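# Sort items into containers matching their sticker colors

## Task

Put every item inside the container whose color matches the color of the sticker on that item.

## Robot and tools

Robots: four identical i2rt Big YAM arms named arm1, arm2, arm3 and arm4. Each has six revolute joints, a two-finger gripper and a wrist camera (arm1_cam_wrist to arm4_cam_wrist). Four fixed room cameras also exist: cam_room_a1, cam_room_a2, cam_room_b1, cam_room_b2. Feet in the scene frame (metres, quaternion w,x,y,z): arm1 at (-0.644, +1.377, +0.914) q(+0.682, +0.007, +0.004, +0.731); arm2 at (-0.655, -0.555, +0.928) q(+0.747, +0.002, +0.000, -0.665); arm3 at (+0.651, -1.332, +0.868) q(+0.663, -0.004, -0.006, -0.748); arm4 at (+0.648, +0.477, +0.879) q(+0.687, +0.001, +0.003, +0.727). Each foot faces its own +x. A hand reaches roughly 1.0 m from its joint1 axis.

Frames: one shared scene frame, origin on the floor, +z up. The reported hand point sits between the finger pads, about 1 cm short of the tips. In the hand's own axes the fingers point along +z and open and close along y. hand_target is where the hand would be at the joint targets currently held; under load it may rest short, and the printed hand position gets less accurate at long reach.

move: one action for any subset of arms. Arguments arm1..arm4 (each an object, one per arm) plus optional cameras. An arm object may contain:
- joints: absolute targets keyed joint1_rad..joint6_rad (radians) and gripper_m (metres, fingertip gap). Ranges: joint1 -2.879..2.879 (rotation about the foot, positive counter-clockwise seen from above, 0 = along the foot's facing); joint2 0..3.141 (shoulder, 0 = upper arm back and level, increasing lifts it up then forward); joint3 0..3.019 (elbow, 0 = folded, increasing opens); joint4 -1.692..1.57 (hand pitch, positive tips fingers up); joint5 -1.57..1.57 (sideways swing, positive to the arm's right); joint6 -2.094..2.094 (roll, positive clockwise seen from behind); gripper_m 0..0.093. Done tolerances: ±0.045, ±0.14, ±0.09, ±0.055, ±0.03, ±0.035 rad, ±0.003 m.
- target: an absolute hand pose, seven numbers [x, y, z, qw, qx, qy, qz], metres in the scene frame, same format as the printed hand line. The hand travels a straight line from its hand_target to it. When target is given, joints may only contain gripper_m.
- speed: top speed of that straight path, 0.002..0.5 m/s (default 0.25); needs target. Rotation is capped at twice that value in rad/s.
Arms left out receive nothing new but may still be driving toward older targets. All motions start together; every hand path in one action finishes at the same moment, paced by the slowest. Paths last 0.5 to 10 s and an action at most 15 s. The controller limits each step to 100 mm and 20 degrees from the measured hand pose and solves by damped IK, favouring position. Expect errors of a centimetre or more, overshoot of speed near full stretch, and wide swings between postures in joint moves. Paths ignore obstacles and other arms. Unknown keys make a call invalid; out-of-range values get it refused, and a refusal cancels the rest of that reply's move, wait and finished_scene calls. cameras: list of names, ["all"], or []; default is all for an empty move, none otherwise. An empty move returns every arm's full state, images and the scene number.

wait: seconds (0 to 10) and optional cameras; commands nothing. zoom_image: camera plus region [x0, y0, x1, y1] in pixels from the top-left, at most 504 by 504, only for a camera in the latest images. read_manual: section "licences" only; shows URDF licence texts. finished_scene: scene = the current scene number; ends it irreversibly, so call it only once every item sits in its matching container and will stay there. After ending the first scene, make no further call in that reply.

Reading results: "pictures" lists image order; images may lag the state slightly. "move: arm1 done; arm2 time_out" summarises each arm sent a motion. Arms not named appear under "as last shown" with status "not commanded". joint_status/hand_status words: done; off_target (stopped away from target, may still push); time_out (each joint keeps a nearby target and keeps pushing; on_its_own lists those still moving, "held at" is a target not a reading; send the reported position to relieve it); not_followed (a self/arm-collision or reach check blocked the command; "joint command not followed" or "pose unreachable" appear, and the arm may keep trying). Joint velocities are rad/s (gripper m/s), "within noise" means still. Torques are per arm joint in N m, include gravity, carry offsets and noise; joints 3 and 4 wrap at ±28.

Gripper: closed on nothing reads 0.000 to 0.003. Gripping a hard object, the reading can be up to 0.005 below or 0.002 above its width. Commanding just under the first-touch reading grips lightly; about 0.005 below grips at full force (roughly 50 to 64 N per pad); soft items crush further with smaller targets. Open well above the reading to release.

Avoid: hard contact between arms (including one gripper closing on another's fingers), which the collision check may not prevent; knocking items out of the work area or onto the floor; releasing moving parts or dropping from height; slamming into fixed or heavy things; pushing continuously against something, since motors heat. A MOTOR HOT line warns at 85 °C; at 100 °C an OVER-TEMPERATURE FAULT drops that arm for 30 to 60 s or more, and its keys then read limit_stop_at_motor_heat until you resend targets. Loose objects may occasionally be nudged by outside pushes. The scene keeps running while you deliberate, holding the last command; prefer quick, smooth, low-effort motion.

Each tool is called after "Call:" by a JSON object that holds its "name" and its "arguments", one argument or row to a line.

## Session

Call:
{"name": "move", "arguments": {
  "cameras": ["cam_room_a1", "cam_room_a2", "cam_room_b1", "cam_room_b2"]
}}

Scene clock: 0.00 s.
Joint torques (N m): no reading
Motor temperatures (°C): arm1=[20 23 27 23 21 21 21] | arm2=[23 24 26 22 22 20 23] | arm3=[24 23 24 23 24 23 23] | arm4=[22 22 24 22 24 21 24]
Heat: arm1: hottest joint3_rad 27 °C; arm2: hottest joint3_rad 26 °C; arm3: hottest joint1_rad 24 °C; arm4: hottest joint3_rad 24 °C.
Joint velocities: within noise
arm1.joint_positions: joint1_rad=+0.263 joint2_rad=+0.541 joint3_rad=+1.448 joint4_rad=-1.274 joint5_rad=+0.156 joint6_rad=+0.460 gripper_m=+0.09396
arm1.joint_status: not commanded
arm1.hand: x=-0.6726 y=+1.5709 z=+1.5115 quat_wxyz=(-0.269, +0.505, -0.648, -0.503) (m; scene frame)
arm1.hand_target: x=-0.6710 y=+1.5670 z=+1.5236 quat_wxyz=(-0.273, +0.499, -0.642, -0.514) (m; scene frame)
arm1.hand_status: not commanded
arm2.joint_positions: joint1_rad=+0.198 joint2_rad=+0.259 joint3_rad=+1.632 joint4_rad=-1.245 joint5_rad=-0.167 joint6_rad=+0.724 gripper_m=+0.09396
arm2.joint_status: not commanded
arm2.hand: x=-0.6318 y=-0.5412 z=+1.6271 quat_wxyz=(-0.736, -0.518, -0.413, +0.142) (m; scene frame)
arm2.hand_target: x=-0.6338 y=-0.5350 z=+1.6303 quat_wxyz=(-0.741, -0.512, -0.410, +0.144) (m; scene frame)
arm2.hand_status: not commanded
arm3.joint_positions: joint1_rad=-0.202 joint2_rad=+0.522 joint3_rad=+1.369 joint4_rad=-1.376 joint5_rad=-0.141 joint6_rad=+0.009 gripper_m=+0.09396
arm3.joint_status: not commanded
arm3.hand: x=+0.6119 y=-1.5148 z=+1.4102 quat_wxyz=(-0.346, -0.682, -0.528, +0.369) (m; scene frame)
arm3.hand_target: x=+0.6127 y=-1.5121 z=+1.4202 quat_wxyz=(-0.352, -0.676, -0.525, +0.378) (m; scene frame)
arm3.hand_status: not commanded
arm4.joint_positions: joint1_rad=+0.128 joint2_rad=+0.492 joint3_rad=+1.422 joint4_rad=-1.388 joint5_rad=-0.180 joint6_rad=-0.624 gripper_m=+0.09396
arm4.joint_status: not commanded
arm4.hand: x=+0.5895 y=+0.6391 z=+1.4459 quat_wxyz=(-0.401, +0.802, -0.272, -0.348) (m; scene frame)
arm4.hand_target: x=+0.5903 y=+0.6352 z=+1.4556 quat_wxyz=(-0.410, +0.797, -0.269, -0.353) (m; scene frame)
arm4.hand_status: not commanded
pictures: cam_room_a1, cam_room_a2, cam_room_b1, cam_room_b2
Images, in order (width x height): cam_room_a1 672x504, cam_room_a2 672x504, cam_room_b1 672x504, cam_room_b2 672x504.

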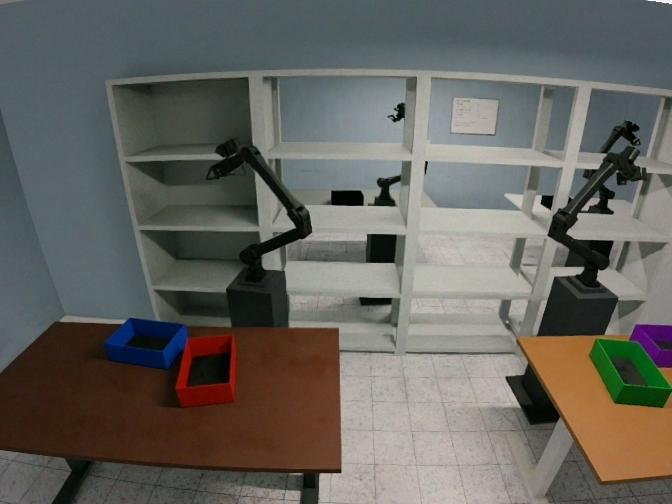

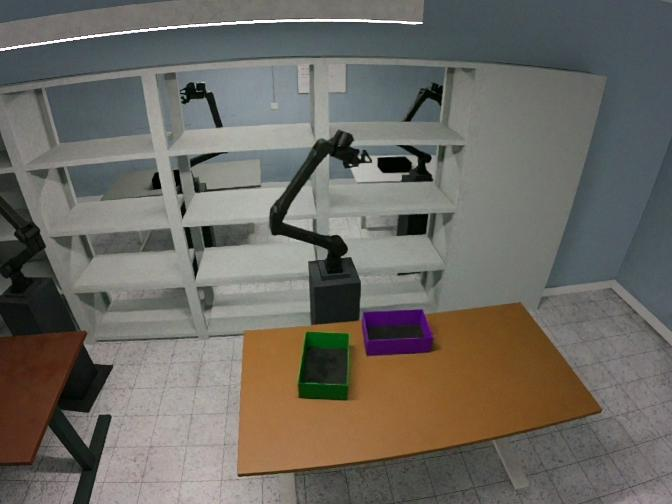

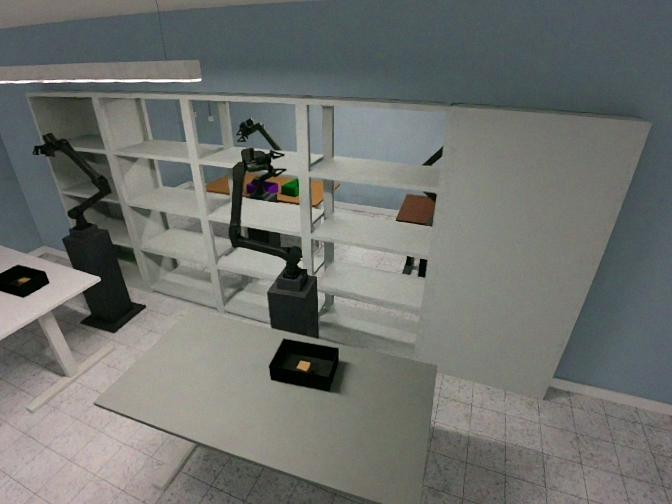

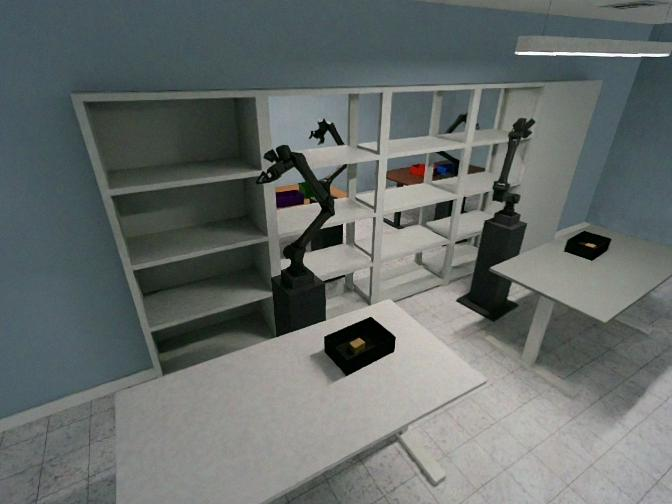

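Call:
{"name": "move", "arguments": {
  "arm1": {"joints": {"joint1_rad": 1.50, "joint2_rad": 1.3236, "joint3_rad": 0.995, "joint4_rad": -0.631, "joint5_rad": 0, "joint6_rad": 0, "gripper_m": 0.09}},
  "arm2": {"joints": {"joint1_rad": -1.40, "joint2_rad": 1.3236, "joint3_rad": 0.995, "joint4_rad": -0.631, "joint5_rad": 0, "joint6_rad": 0, "gripper_m": 0.09}},
  "arm3": {"joints": {"joint1_rad": 1.65, "joint2_rad": 1.2962, "joint3_rad": 1.065, "joint4_rad": -0.728, "joint5_rad": 0, "joint6_rad": 0, "gripper_m": 0.09}},
  "arm4": {"joints": {"joint1_rad": -1.40, "joint2_rad": 1.2962, "joint3_rad": 1.065, "joint4_rad": -0.728, "joint5_rad": 0, "joint6_rad": 0, "gripper_m": 0.09}},
  "cameras": ["arm1_cam_wrist", "arm2_cam_wrist", "arm3_cam_wrist", "arm4_cam_wrist"]
}}

Scene clock: 12.97 s.
Joint torques (N m): arm1=[-2.37 -7.65 13.55 1.85 0.09 -0.02] | arm2=[1.14 -10.17 12.4 2.61 -0.03 -0.08] | arm3=[1.14 -12.51 9.83 1.54 0.12 -0.11] | arm4=[1.26 -11.34 10.24 1.46 0.07 0.15]
Motor temperatures (°C): arm1=[20 23 28 23 21 21 21] | arm2=[23 24 27 22 22 20 23] | arm3=[24 23 25 23 24 23 23] | arm4=[22 22 26 22 24 21 24]
Heat: arm1: hottest joint3_rad 28 °C; arm2: hottest joint3_rad 27 °C; arm3: hottest joint3_rad 25 °C; arm4: hottest joint3_rad 26 °C.
move: arm1 done; arm2 done; arm3 done; arm4 done
Joint velocities: within noise
arm1.joint_positions: joint1_rad=+1.500 joint2_rad=+1.330 joint3_rad=+0.966 joint4_rad=-0.647 joint5_rad=-0.002 joint6_rad=+0.007 gripper_m=+0.09006
arm1.joint_status: all done
arm1.hand: x=-1.1273 y=+1.3781 z=+1.0900 quat_wxyz=(+0.000, +0.959, -0.004, -0.284) (m; scene frame)
arm1.hand_target: x=-1.1396 y=+1.3784 z=+1.1097 quat_wxyz=(-0.002, +0.951, -0.001, -0.308) (m; scene frame)
arm1.hand_status: not commanded
arm2.joint_positions: joint1_rad=-1.404 joint2_rad=+1.305 joint3_rad=+0.980 joint4_rad=-0.648 joint5_rad=+0.000 joint6_rad=+0.014 gripper_m=+0.09010
arm2.joint_status: all done
arm2.hand: x=-1.1256 y=-0.6924 z=+1.1139 quat_wxyz=(-0.042, -0.947, -0.129, +0.291) (m; scene frame)
arm2.hand_target: x=-1.1340 y=-0.6970 z=+1.1148 quat_wxyz=(-0.042, -0.944, -0.137, +0.297) (m; scene frame)
arm2.hand_status: not commanded
arm3.joint_positions: joint1_rad=+1.649 joint2_rad=+1.307 joint3_rad=+1.061 joint4_rad=-0.737 joint5_rad=-0.002 joint6_rad=+0.006 gripper_m=+0.09006
arm3.joint_status: all done
arm3.hand: x=+1.1471 y=-1.3502 z=+1.0829 quat_wxyz=(-0.291, -0.021, -0.957, +0.011) (m; scene frame)
arm3.hand_target: x=+1.1490 y=-1.3499 z=+1.0911 quat_wxyz=(-0.302, -0.018, -0.953, +0.013) (m; scene frame)
arm3.hand_status: not commanded
arm4.joint_positions: joint1_rad=-1.404 joint2_rad=+1.295 joint3_rad=+1.046 joint4_rad=-0.742 joint5_rad=+0.000 joint6_rad=-0.012 gripper_m=+0.09012
arm4.joint_status: all done
arm4.hand: x=+1.1271 y=+0.5860 z=+1.0884 quat_wxyz=(-0.282, +0.113, -0.952, -0.029) (m; scene frame)
arm4.hand_target: x=+1.1350 y=+0.5900 z=+1.0992 quat_wxyz=(-0.297, +0.109, -0.948, -0.033) (m; scene frame)
arm4.hand_status: not commanded
pictures: arm1_cam_wrist, arm2_cam_wrist, arm3_cam_wrist, arm4_cam_wrist
Images, in order (width x height): arm1_cam_wrist 672x504, arm2_cam_wrist 672x504, arm3_cam_wrist 672x504, arm4_cam_wrist 672x504.

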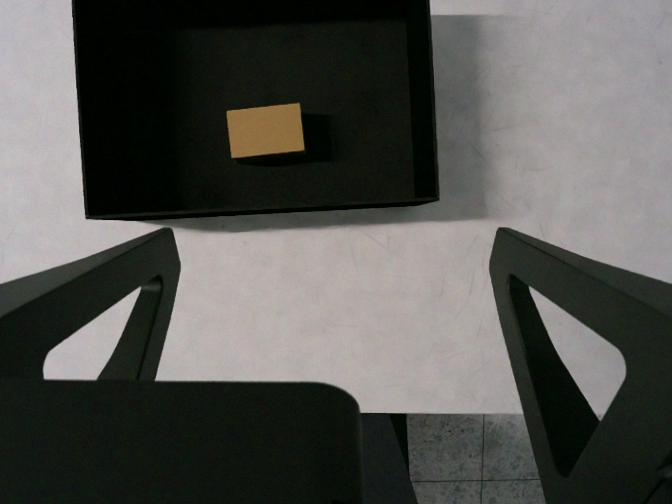

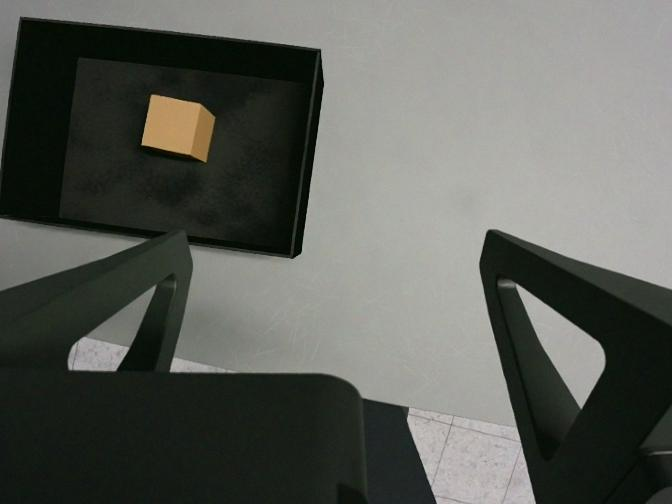

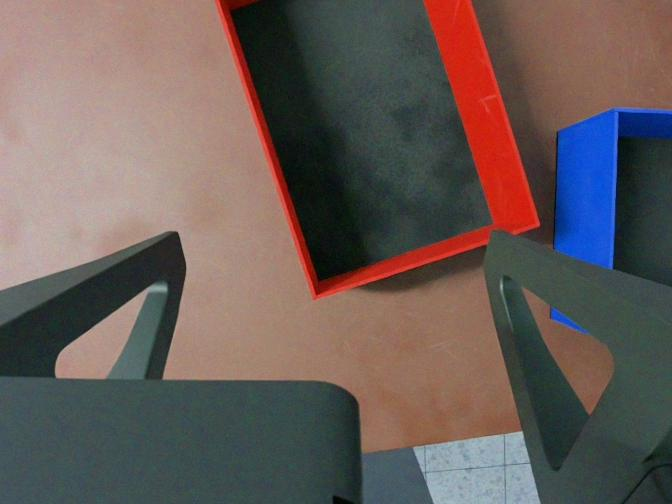

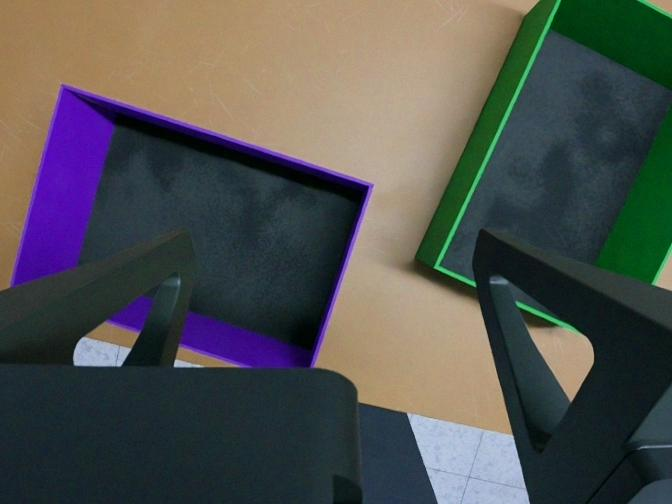

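Call:
{"name": "move", "arguments": {
  "cameras": ["all"]
}}

Scene clock: 86.87 s.
Joint torques (N m): arm1=[-1.61 -8.23 13.5 1.81 0.11 -0.05] | arm2=[1.03 -10.11 12.4 2.56 -0.02 -0.08] | arm3=[1.14 -12.51 9.8 1.52 0.12 -0.1] | arm4=[0.97 -11.05 10.21 1.43 0.08 0.16]
Motor temperatures (°C): arm1=[20 24 33 23 21 21 21] | arm2=[23 24 32 22 22 20 23] | arm3=[24 24 29 23 24 23 23] | arm4=[22 23 33 22 24 21 24]
Heat: arm1: hottest joint3_rad 33 °C; arm2: hottest joint3_rad 32 °C; arm3: hottest joint3_rad 29 °C; arm4: hottest joint3_rad 33 °C.
Joint velocities: within noise
arm1.joint_positions: joint1_rad=+1.500 joint2_rad=+1.330 joint3_rad=+0.966 joint4_rad=-0.647 joint5_rad=-0.002 joint6_rad=+0.007 gripper_m=+0.09006
arm1.joint_status: all done
arm1.hand: x=-1.1273 y=+1.3781 z=+1.0900 quat_wxyz=(+0.000, +0.959, -0.004, -0.284) (m; scene frame)
arm1.hand_target: x=-1.1396 y=+1.3784 z=+1.1097 quat_wxyz=(-0.002, +0.951, -0.001, -0.308) (m; scene frame)
arm1.hand_status: not commanded
arm2.joint_positions: joint1_rad=-1.404 joint2_rad=+1.305 joint3_rad=+0.980 joint4_rad=-0.648 joint5_rad=+0.000 joint6_rad=+0.014 gripper_m=+0.09010
arm2.joint_status: all done
arm2.hand: x=-1.1256 y=-0.6924 z=+1.1139 quat_wxyz=(-0.042, -0.947, -0.129, +0.291) (m; scene frame)
arm2.hand_target: x=-1.1340 y=-0.6970 z=+1.1148 quat_wxyz=(-0.042, -0.944, -0.137, +0.297) (m; scene frame)
arm2.hand_status: not commanded
arm3.joint_positions: joint1_rad=+1.649 joint2_rad=+1.307 joint3_rad=+1.061 joint4_rad=-0.737 joint5_rad=-0.002 joint6_rad=+0.006 gripper_m=+0.09006
arm3.joint_status: all done
arm3.hand: x=+1.1471 y=-1.3502 z=+1.0829 quat_wxyz=(-0.291, -0.021, -0.957, +0.011) (m; scene frame)
arm3.hand_target: x=+1.1490 y=-1.3499 z=+1.0911 quat_wxyz=(-0.302, -0.018, -0.953, +0.013) (m; scene frame)
arm3.hand_status: not commanded
arm4.joint_positions: joint1_rad=-1.404 joint2_rad=+1.295 joint3_rad=+1.046 joint4_rad=-0.742 joint5_rad=+0.000 joint6_rad=-0.012 gripper_m=+0.09012
arm4.joint_status: all done
arm4.hand: x=+1.1271 y=+0.5860 z=+1.0884 quat_wxyz=(-0.282, +0.113, -0.952, -0.029) (m; scene frame)
arm4.hand_target: x=+1.1350 y=+0.5900 z=+1.0992 quat_wxyz=(-0.297, +0.109, -0.948, -0.033) (m; scene frame)
arm4.hand_status: not commanded
pictures: arm1_cam_wrist, arm2_cam_wrist, arm3_cam_wrist, arm4_cam_wrist, cam_room_a1, cam_room_a2, cam_room_b1, cam_room_b2
Images, in order (width x height): arm1_cam_wrist 672x504, arm2_cam_wrist 672x504, arm3_cam_wrist 672x504, arm4_cam_wrist 672x504, cam_room_a1 672x504, cam_room_a2 672x504, cam_room_b1 672x504, cam_room_b2 672x504.

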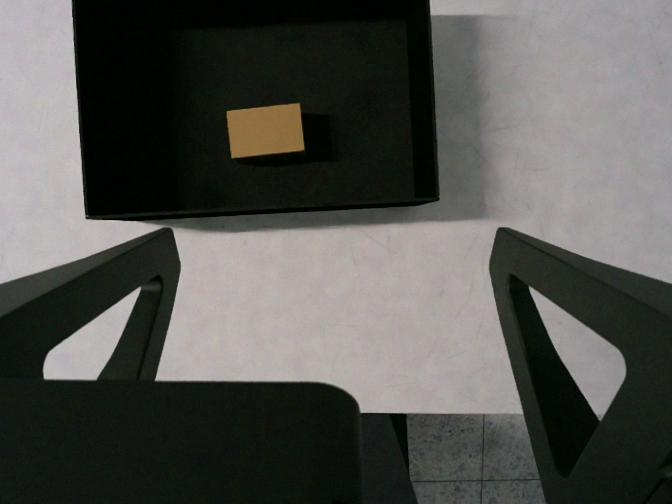

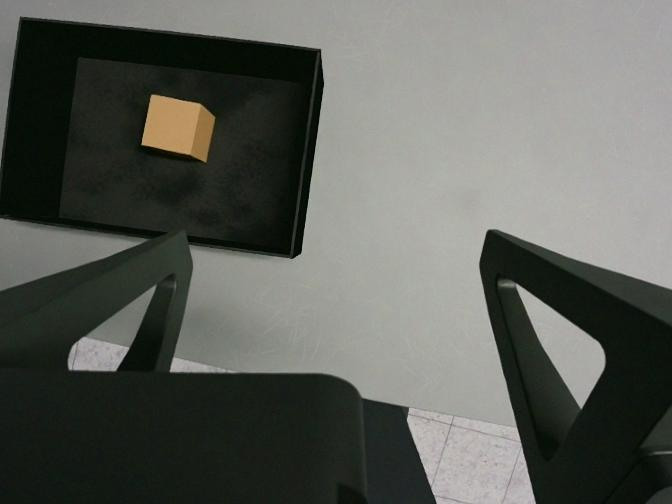

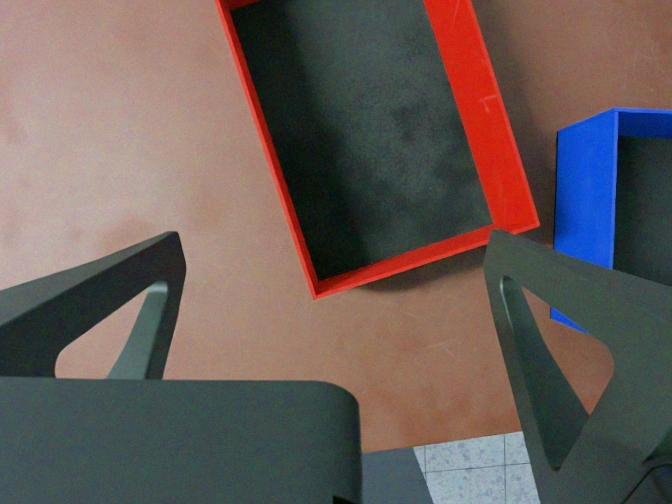

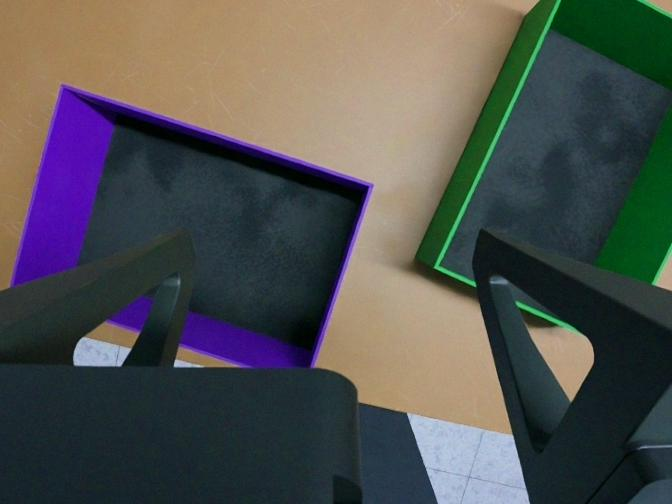

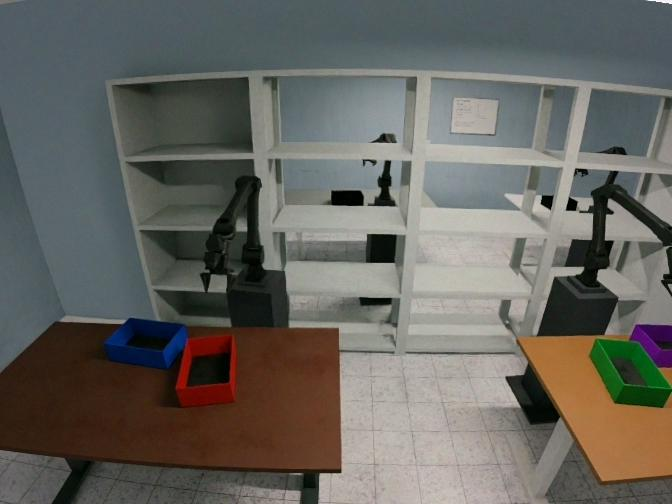

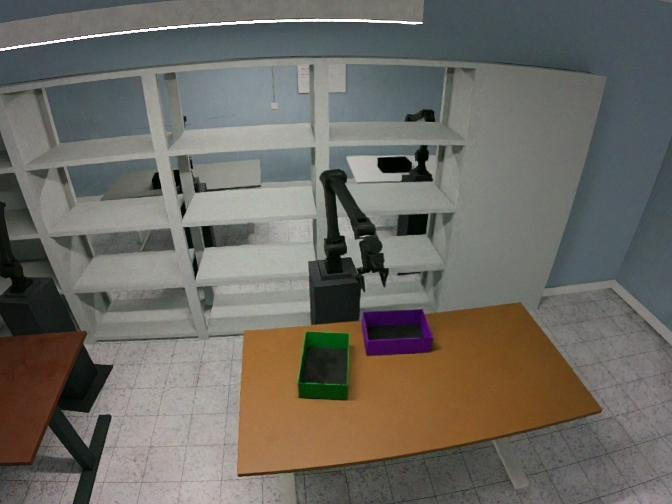

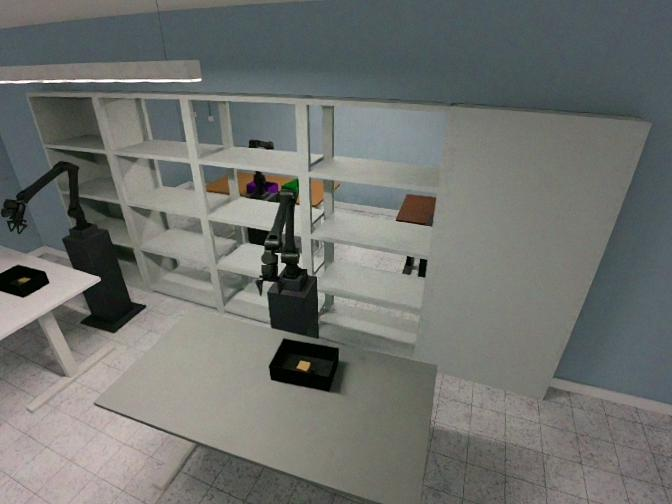

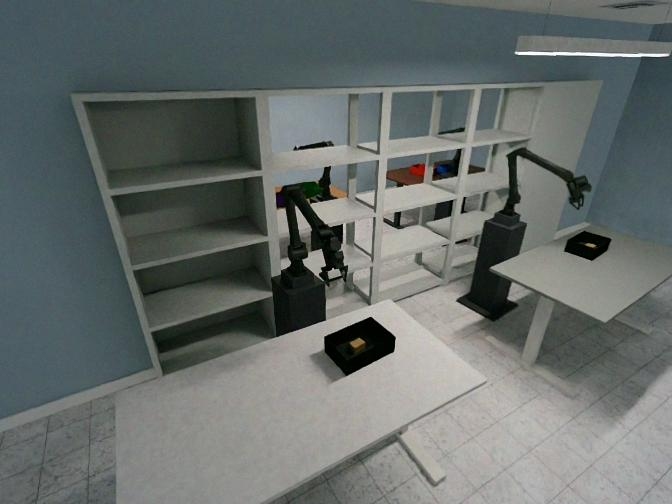

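Call:
{"name": "zoom_image", "arguments": {
  "camera": "cam_room_b2",
  "region": [330, 320, 400, 372]
}}

Call:
{"name": "zoom_image", "arguments": {
  "camera": "cam_room_b1",
  "region": [270, 335, 345, 390]
}}

Call:
{"name": "zoom_image", "arguments": {
  "camera": "cam_room_b2",
  "region": [560, 225, 620, 270]
}}

Call:
{"name": "zoom_image", "arguments": {
  "camera": "cam_room_b1",
  "region": [0, 260, 55, 300]
}}

Scaled by 7.200.

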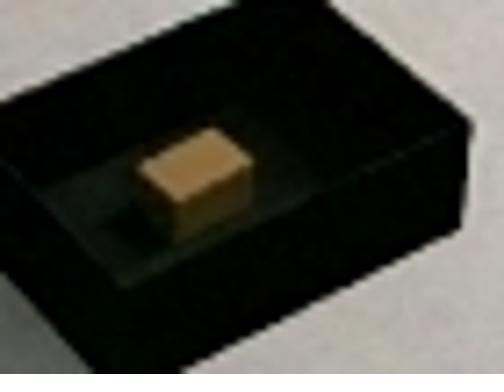

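Scaled by 6.720.

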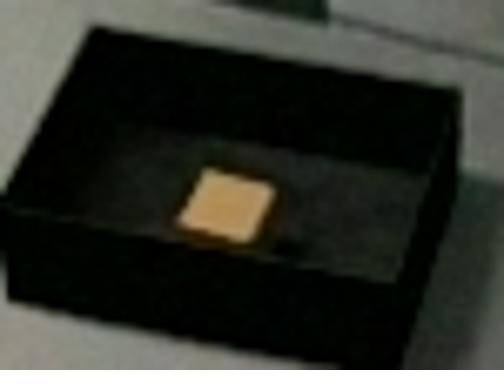

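Scaled by 8.400.

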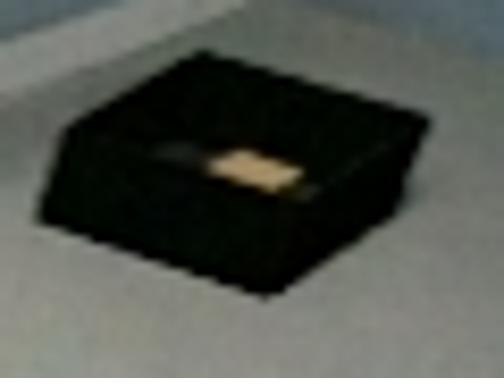

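Scaled by 9.164.

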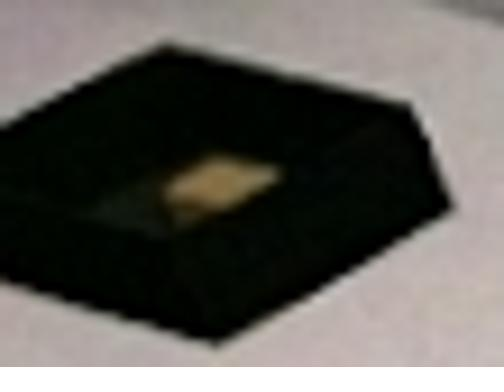

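Call:
{"name": "move", "arguments": {
  "arm1": {"target": [-1.250, 1.304, 0.91, 0.0574, -0.6665, -0.7404, 0.0656]},
  "arm2": {"target": [-1.212, -0.896, 0.91, 0.0247, -0.6666, -0.7403, 0.0836]},
  "cameras": ["arm1_cam_wrist", "arm2_cam_wrist"]
}}

Scene clock: 136.37 s.
Joint torques (N m): arm1=[-0.62 -14.68 13.76 0.2 0.01 -0.06] | arm2=[1.14 -19.72 13.78 0.47 0.05 -0.06] | arm3=[1.2 -12.69 9.77 1.52 0.11 -0.11] | arm4=[1.2 -11.69 10.29 1.25 0.06 0.14]
Motor temperatures (°C): arm1=[20 24 35 23 21 21 21] | arm2=[23 25 33 22 22 20 23] | arm3=[24 25 30 23 24 23 23] | arm4=[21 23 35 22 24 21 24]
Heat: arm1: hottest joint3_rad 35 °C; arm2: hottest joint3_rad 33 °C; arm3: hottest joint3_rad 30 °C; arm4: hottest joint3_rad 35 °C.
move: arm1 off_target; arm2 off_target
Joint velocities: within noise
arm1.joint_positions: joint1_rad=+1.614 joint2_rad=+2.016 joint3_rad=+1.398 joint4_rad=-0.824 joint5_rad=-0.006 joint6_rad=-1.547 gripper_m=+0.09006
arm1.joint_status: not commanded
arm1.hand: x=-1.2297 y=+1.3110 z=+0.8988 quat_wxyz=(-0.047, +0.673, +0.736, -0.055) (m; scene frame)
arm1.hand_target: x=-1.2491 y=+1.3039 z=+0.9105 quat_wxyz=(-0.058, +0.666, +0.740, -0.066) (m; scene frame)
arm1.hand_status: off_target (0.024 m and 2.0 deg from the pose sent, 0.230 m and 98.2 deg at the start)
arm2.joint_positions: joint1_rad=-1.144 joint2_rad=+2.086 joint3_rad=+1.544 joint4_rad=-0.857 joint5_rad=-0.006 joint6_rad=-1.110 gripper_m=+0.09010
arm2.joint_status: not commanded
arm2.hand: x=-1.1997 y=-0.8854 z=+0.9109 quat_wxyz=(+0.022, -0.674, -0.734, +0.081) (m; scene frame)
arm2.hand_target: x=-1.2114 y=-0.8957 z=+0.9103 quat_wxyz=(+0.025, -0.667, -0.740, +0.084) (m; scene frame)
arm2.hand_status: off_target (0.016 m and 1.2 deg from the pose sent, 0.301 m and 82.8 deg at the start)
arm3, arm4: as last shown
pictures: arm1_cam_wrist, arm2_cam_wrist
Images, in order (width x height): arm1_cam_wrist 672x504, arm2_cam_wrist 672x504.

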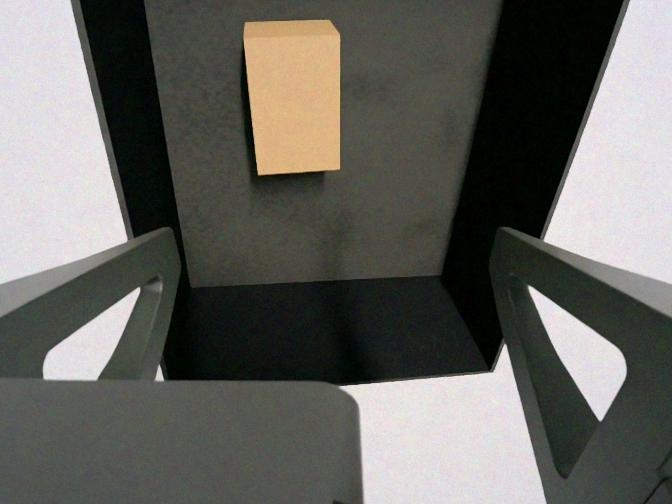

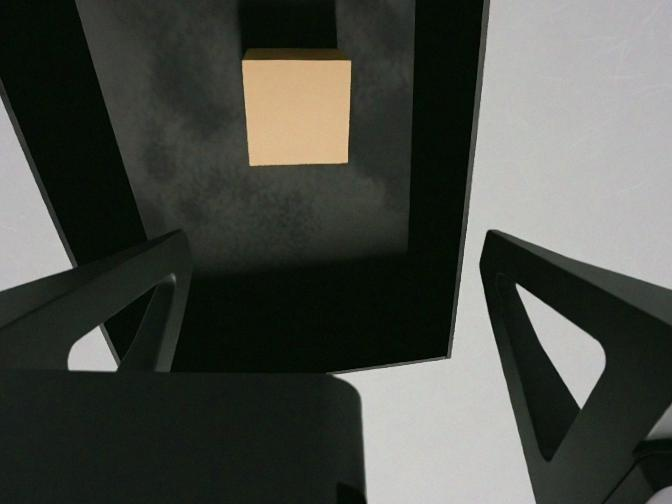

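Call:
{"name": "zoom_image", "arguments": {
  "camera": "arm1_cam_wrist",
  "region": [230, 5, 360, 190]
}}

Call:
{"name": "zoom_image", "arguments": {
  "camera": "arm2_cam_wrist",
  "region": [230, 30, 370, 180]
}}

Scaled by 2.724.

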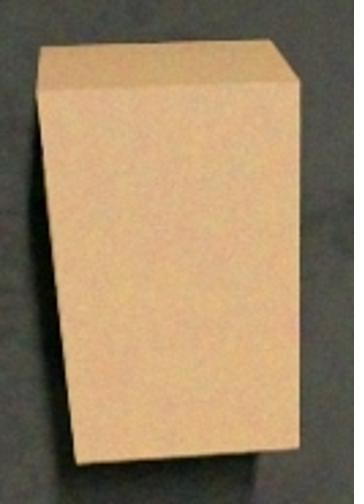

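Scaled by 3.360.

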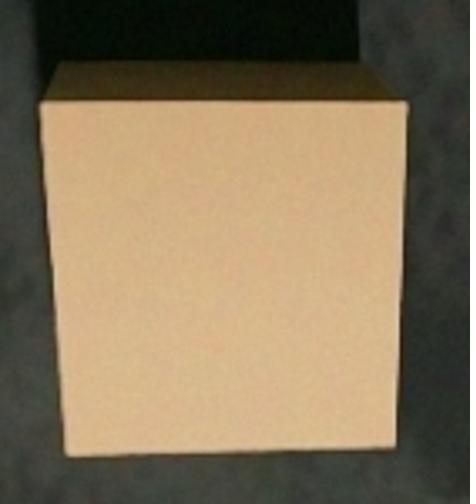

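Call:
{"name": "move", "arguments": {
  "arm1": {"target": [-1.2495, 1.309, 0.842, 0, -0.6691, -0.7431, 0], "joints": {"gripper_m": 0.078}},
  "arm2": {"target": [-1.211, -0.902, 0.848, 0, -0.6820, -0.7313, 0], "joints": {"gripper_m": 0.085}},
  "cameras": ["arm1_cam_wrist", "arm2_cam_wrist"]
}}

Scene clock: 189.37 s.
Joint torques (N m): arm1=[-1.38 -17.85 12.22 -0.08 0 -0.05] | arm2=[1.61 -22.77 12.88 0.13 -0.03 0.21] | arm3=[1.14 -12.63 9.74 1.52 0.11 -0.11] | arm4=[0.97 -11.4 10.39 1.43 0.08 0.16]
Motor temperatures (°C): arm1=[20 25 35 23 21 21 21] | arm2=[23 26 38 22 22 20 23] | arm3=[24 25 31 23 24 23 23] | arm4=[21 24 36 22 24 21 24]
Heat: arm1: hottest joint3_rad 35 °C; arm2: hottest joint3_rad 38 °C; arm3: hottest joint3_rad 31 °C; arm4: hottest joint3_rad 36 °C.
move: arm1 off_target; arm2 off_target
Joint velocities: within noise
arm1.joint_positions: joint1_rad=+1.614 joint2_rad=+2.221 joint3_rad=+1.534 joint4_rad=-0.944 joint5_rad=-0.006 joint6_rad=-1.555 gripper_m=+0.07806
arm1.joint_status: all done
arm1.hand: x=-1.2269 y=+1.3117 z=+0.8240 quat_wxyz=(+0.015, +0.672, +0.740, +0.017) (m; scene frame)
arm1.hand_target: x=-1.2486 y=+1.3090 z=+0.8425 quat_wxyz=(+0.000, +0.669, +0.743, +0.000) (m; scene frame)
arm1.hand_status: off_target (0.029 m and 2.6 deg from the pose sent, 0.060 m and 8.3 deg at the start)
arm2.joint_positions: joint1_rad=-1.139 joint2_rad=+2.287 joint3_rad=+1.718 joint4_rad=-1.016 joint5_rad=-0.004 joint6_rad=-1.097 gripper_m=+0.08510
arm2.joint_status: all done
arm2.hand: x=-1.2008 y=-0.8891 z=+0.8441 quat_wxyz=(-0.003, -0.680, -0.733, -0.008) (m; scene frame)
arm2.hand_target: x=-1.2104 y=-0.9017 z=+0.8483 quat_wxyz=(+0.000, -0.682, -0.731, +0.001) (m; scene frame)
arm2.hand_status: off_target (0.017 m and 1.0 deg from the pose sent, 0.066 m and 9.6 deg at the start)
arm3, arm4: as last shown
pictures: arm1_cam_wrist, arm2_cam_wrist
Images, in order (width x height): arm1_cam_wrist 672x504, arm2_cam_wrist 672x504.

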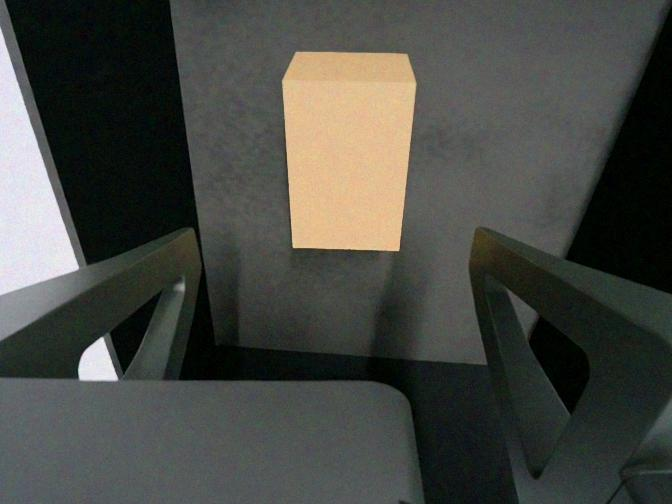

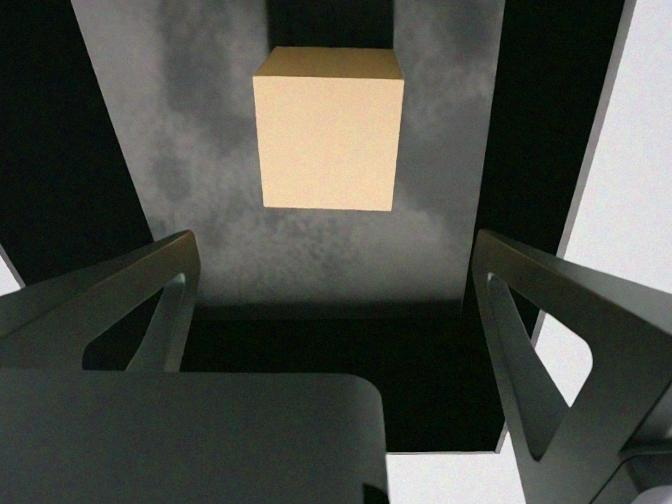

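Call:
{"name": "move", "arguments": {
  "arm1": {"target": [-1.2507, 1.3158, 0.790, 0.0115, -0.6691, -0.7431, 0.0131]},
  "arm2": {"target": [-1.2076, -0.9046, 0.800, 0, -0.6820, -0.7313, 0]},
  "cameras": ["arm1_cam_wrist", "arm2_cam_wrist"]
}}

Scene clock: 222.97 s.
Joint torques (N m): arm1=[-2.73 -17.2 8.76 0.7 -0.02 -0.05] | arm2=[1.38 -22.12 11.62 1.14 -0.03 0.21] | arm3=[1.14 -12.51 9.77 1.5 0.11 -0.1] | arm4=[0.85 -11.87 10.32 1.35 0.04 0.19]
Motor temperatures (°C): arm1=[20 25 36 23 21 21 21] | arm2=[23 26 38 22 22 20 23] | arm3=[24 25 31 23 24 23 23] | arm4=[21 24 37 22 24 21 24]
Heat: arm1: hottest joint3_rad 36 °C; arm2: hottest joint3_rad 38 °C; arm3: hottest joint3_rad 31 °C; arm4: hottest joint3_rad 37 °C.
move: arm1 done; arm2 off_target
Joint velocities: within noise
arm1.joint_positions: joint1_rad=+1.614 joint2_rad=+2.278 joint3_rad=+1.534 joint4_rad=-0.822 joint5_rad=-0.006 joint6_rad=-1.566 gripper_m=+0.07806
arm1.joint_status: not commanded
arm1.hand: x=-1.2434 y=+1.3099 z=+0.7907 quat_wxyz=(-0.006, +0.668, +0.744, -0.008) (m; scene frame)
arm1.hand_target: x=-1.2506 y=+1.3157 z=+0.7901 quat_wxyz=(-0.012, +0.669, +0.743, -0.013) (m; scene frame)
arm1.hand_status: done (0.009 m and 0.9 deg from the pose sent, 0.042 m and 4.6 deg at the start)
arm2.joint_positions: joint1_rad=-1.132 joint2_rad=+2.348 joint3_rad=+1.718 joint4_rad=-0.960 joint5_rad=-0.004 joint6_rad=-1.091 gripper_m=+0.08510
arm2.joint_status: not commanded
arm2.hand: x=-1.1983 y=-0.8926 z=+0.8061 quat_wxyz=(-0.004, -0.680, -0.733, -0.010) (m; scene frame)
arm2.hand_target: x=-1.2070 y=-0.9042 z=+0.8002 quat_wxyz=(+0.000, -0.682, -0.731, +0.000) (m; scene frame)
arm2.hand_status: off_target (0.016 m and 1.3 deg from the pose sent, 0.047 m and 1.0 deg at the start)
arm3, arm4: as last shown
pictures: arm1_cam_wrist, arm2_cam_wrist
Images, in order (width x height): arm1_cam_wrist 672x504, arm2_cam_wrist 672x504.

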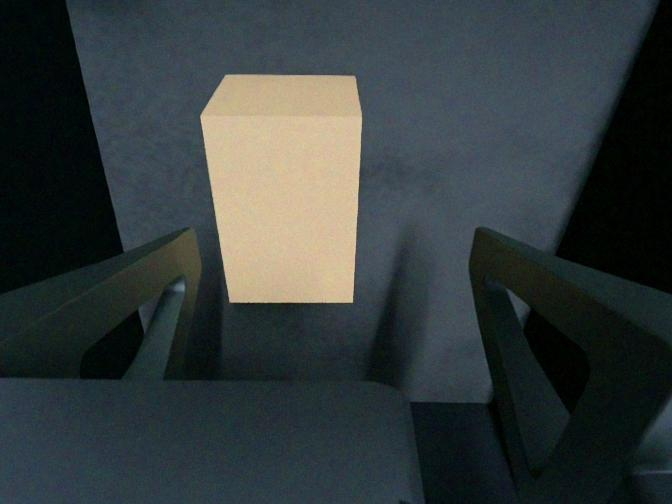

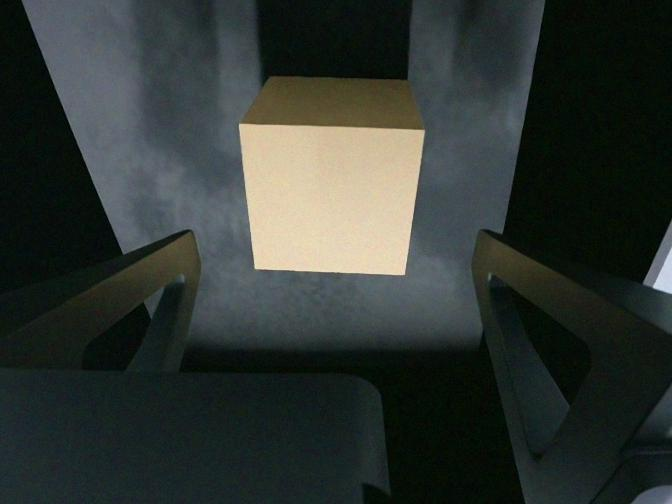

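Call:
{"name": "move", "arguments": {
  "arm1": {"target": [-1.2362, 1.3243, 0.738, 0.0115, -0.6691, -0.7431, 0.0131], "speed": 0.15},
  "arm2": {"target": [-1.2067, -0.9036, 0.751, 0, -0.6820, -0.7313, 0], "speed": 0.15},
  "cameras": ["arm1_cam_wrist", "arm2_cam_wrist"]
}}

Scene clock: 228.50 s.
Joint torques (N m): arm1=[-2.73 -13.22 6.26 1.72 -0.03 -0.06] | arm2=[1.55 -22.65 11.51 1.1 -0.04 0.21] | arm3=[1.14 -12.51 9.78 1.52 0.11 -0.11] | arm4=[1.14 -11.69 10.35 1.29 0.09 0.18]
Motor temperatures (°C): arm1=[20 25 36 23 21 21 21] | arm2=[23 26 38 22 22 20 23] | arm3=[24 25 31 23 24 23 23] | arm4=[21 24 37 22 24 21 24]
Heat: arm1: hottest joint3_rad 36 °C; arm2: hottest joint3_rad 38 °C; arm3: hottest joint3_rad 31 °C; arm4: hottest joint3_rad 37 °C.
move: arm1 off_target; arm2 off_target
Joint velocities: within noise
arm1.joint_positions: joint1_rad=+1.607 joint2_rad=+2.299 joint3_rad=+1.506 joint4_rad=-0.727 joint5_rad=-0.006 joint6_rad=-1.574 gripper_m=+0.07806
arm1.joint_status: not commanded
arm1.hand: x=-1.2476 y=+1.3138 z=+0.7713 quat_wxyz=(-0.021, +0.667, +0.744, -0.025) (m; scene frame)
arm1.hand_target: x=-1.2347 y=+1.3240 z=+0.7396 quat_wxyz=(-0.011, +0.669, +0.743, -0.013) (m; scene frame)
arm1.hand_status: off_target (0.037 m and 1.8 deg from the pose sent, 0.055 m and 0.9 deg at the start)
arm2.joint_positions: joint1_rad=-1.132 joint2_rad=+2.430 joint3_rad=+1.720 joint4_rad=-0.886 joint5_rad=-0.004 joint6_rad=-1.091 gripper_m=+0.08510
arm2.joint_status: not commanded
arm2.hand: x=-1.1951 y=-0.8905 z=+0.7551 quat_wxyz=(-0.005, -0.680, -0.733, -0.014) (m; scene frame)
arm2.hand_target: x=-1.2062 y=-0.9033 z=+0.7516 quat_wxyz=(+0.000, -0.682, -0.731, +0.000) (m; scene frame)
arm2.hand_status: off_target (0.018 m and 1.7 deg from the pose sent, 0.057 m and 1.3 deg at the start)
arm3, arm4: as last shown
pictures: arm1_cam_wrist, arm2_cam_wrist
Images, in order (width x height): arm1_cam_wrist 672x504, arm2_cam_wrist 672x504.

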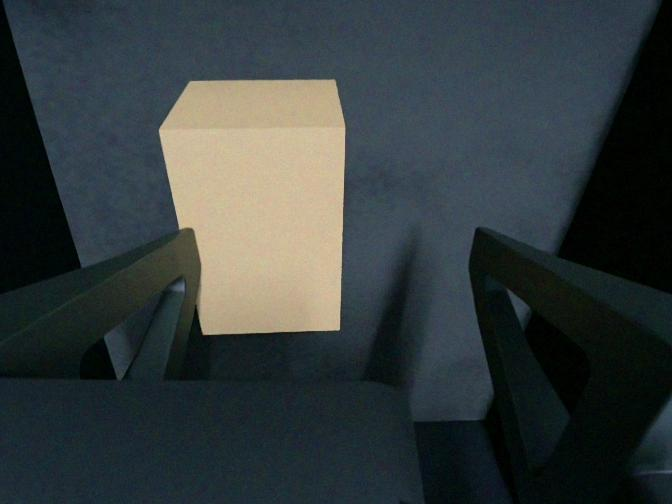

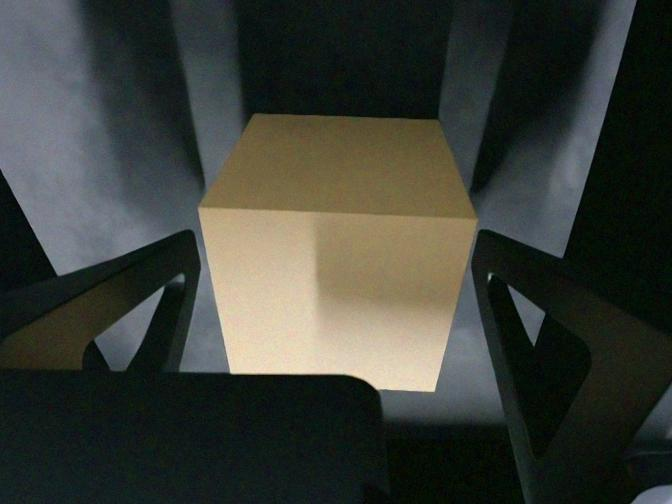

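Call:
{"name": "move", "arguments": {
  "arm1": {"target": [-1.2362, 1.3243, 0.805, 0.0115, -0.6691, -0.7431, 0.0131], "speed": 0.15},
  "arm2": {"joints": {"gripper_m": 0.043}},
  "cameras": ["arm1_cam_wrist", "arm2_cam_wrist"]
}}

Scene clock: 235.73 s.
Joint torques (N m): arm1=[-2.55 -17.85 8.14 0.06 -0.01 -0.08] | arm2=[1.44 -22.65 11.4 1.02 -0.06 0.19] | arm3=[1.2 -12.69 9.77 1.5 0.11 -0.1] | arm4=[0.97 -11.46 10.18 1.33 0.1 0.14]
Motor temperatures (°C): arm1=[20 26 35 23 21 21 21] | arm2=[23 27 36 22 22 20 23] | arm3=[24 25 31 23 24 23 23] | arm4=[21 24 37 22 24 21 24]
Heat: arm1: hottest joint3_rad 35 °C; arm2: hottest joint3_rad 36 °C; arm3: hottest joint3_rad 31 °C; arm4: hottest joint3_rad 37 °C.
move: arm1 off_target; arm2 off_target
Joint velocities: within noise
arm1.joint_positions: joint1_rad=+1.602 joint2_rad=+2.249 joint3_rad=+1.479 joint4_rad=-0.798 joint5_rad=-0.006 joint6_rad=-1.578 gripper_m=+0.07806
arm1.joint_status: not commanded
arm1.hand: x=-1.2299 y=+1.3181 z=+0.7917 quat_wxyz=(-0.005, +0.668, +0.744, -0.007) (m; scene frame)
arm1.hand_target: x=-1.2360 y=+1.3242 z=+0.8048 quat_wxyz=(-0.011, +0.669, +0.743, -0.013) (m; scene frame)
arm1.hand_status: off_target (0.016 m and 1.0 deg from the pose sent, 0.037 m and 1.8 deg at the start)
arm2.joint_positions: joint1_rad=-1.132 joint2_rad=+2.430 joint3_rad=+1.721 joint4_rad=-0.884 joint5_rad=-0.004 joint6_rad=-1.090 gripper_m=+0.05354
arm2.joint_status: gripper_m off_target (ended at +0.05356, target +0.04300)
arm2.hand: x=-1.1959 y=-0.8909 z=+0.7554 quat_wxyz=(-0.004, -0.680, -0.733, -0.012) (m; scene frame)
arm2.hand_target: x=-1.2060 y=-0.9032 z=+0.7516 quat_wxyz=(+0.000, -0.682, -0.731, +0.000) (m; scene frame)
arm2.hand_status: not commanded
arm3, arm4: as last shown
pictures: arm1_cam_wrist, arm2_cam_wrist
Images, in order (width x height): arm1_cam_wrist 672x504, arm2_cam_wrist 672x504.

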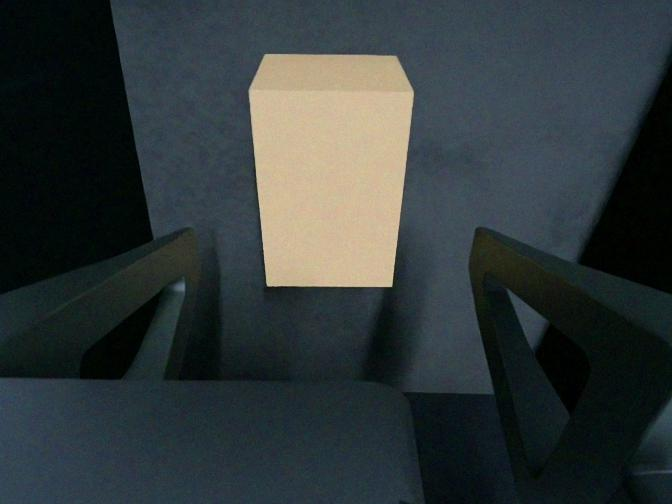

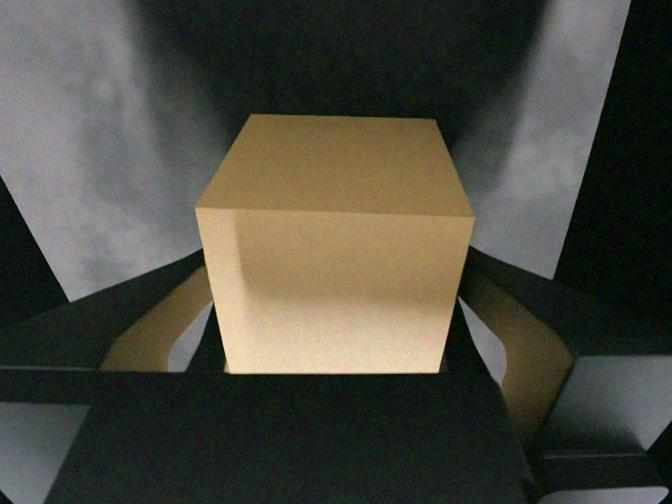

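Call:
{"name": "move", "arguments": {
  "arm1": {"target": [-1.2345, 1.3246, 0.762, 0.0115, -0.6691, -0.7431, 0.0131], "speed": 0.15, "joints": {"gripper_m": 0.086}},
  "arm2": {"target": [-1.200, -0.898, 0.96, 0, -0.6820, -0.7313, 0], "speed": 0.2},
  "cameras": ["arm1_cam_wrist", "arm2_cam_wrist"]
}}

Scene clock: 244.87 s.
Joint torques (N m): arm1=[-3.08 -16.21 7.47 0.7 -0.01 -0.09] | arm2=[1.14 -24.59 13.83 -0.02 -0.06 0.16] | arm3=[1.32 -12.57 9.74 1.54 0.12 -0.11] | arm4=[1.03 -11.87 10.33 1.39 0.07 0.16]
Motor temperatures (°C): arm1=[20 26 35 23 21 21 21] | arm2=[23 27 35 22 22 20 23] | arm3=[24 25 31 23 24 23 23] | arm4=[21 24 37 22 24 21 24]
Heat: arm1: hottest joint3_rad 35 °C; arm2: hottest joint3_rad 35 °C; arm3: hottest joint3_rad 31 °C; arm4: hottest joint3_rad 37 °C.
move: arm1 done; arm2 off_target
Joint velocities: within noise
arm1.joint_positions: joint1_rad=+1.602 joint2_rad=+2.290 joint3_rad=+1.479 joint4_rad=-0.741 joint5_rad=-0.006 joint6_rad=-1.578 gripper_m=+0.08593
arm1.joint_status: all done
arm1.hand: x=-1.2333 y=+1.3179 z=+0.7692 quat_wxyz=(-0.011, +0.668, +0.744, -0.013) (m; scene frame)
arm1.hand_target: x=-1.2344 y=+1.3245 z=+0.7622 quat_wxyz=(-0.012, +0.669, +0.743, -0.013) (m; scene frame)
arm1.hand_status: done (0.010 m and 0.2 deg from the pose sent, 0.031 m and 1.0 deg at the start)
arm2.joint_positions: joint1_rad=-1.132 joint2_rad=+2.149 joint3_rad=+1.738 joint4_rad=-1.203 joint5_rad=-0.004 joint6_rad=-1.090 gripper_m=+0.05354
arm2.joint_status: not commanded
arm2.hand: x=-1.1860 y=-0.8852 z=+0.9363 quat_wxyz=(-0.007, -0.680, -0.733, -0.022) (m; scene frame)
arm2.hand_target: x=-1.1991 y=-0.8974 z=+0.9602 quat_wxyz=(+0.000, -0.682, -0.731, +0.000) (m; scene frame)
arm2.hand_status: off_target (0.030 m and 2.7 deg from the pose sent, 0.205 m and 1.5 deg at the start)
arm3, arm4: as last shown
pictures: arm1_cam_wrist, arm2_cam_wrist
Images, in order (width x height): arm1_cam_wrist 672x504, arm2_cam_wrist 672x504.

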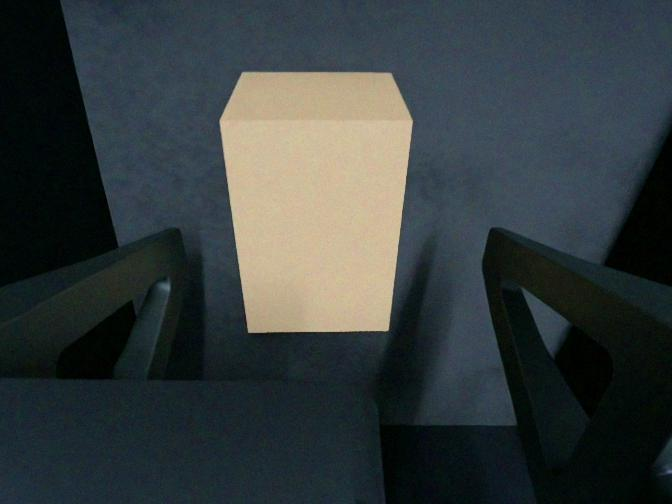

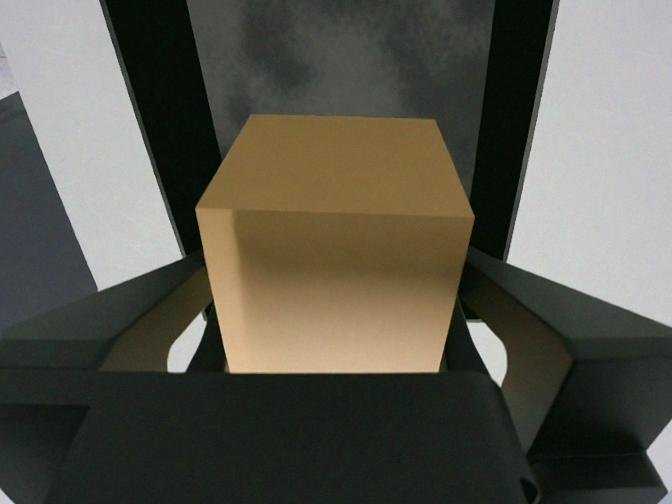

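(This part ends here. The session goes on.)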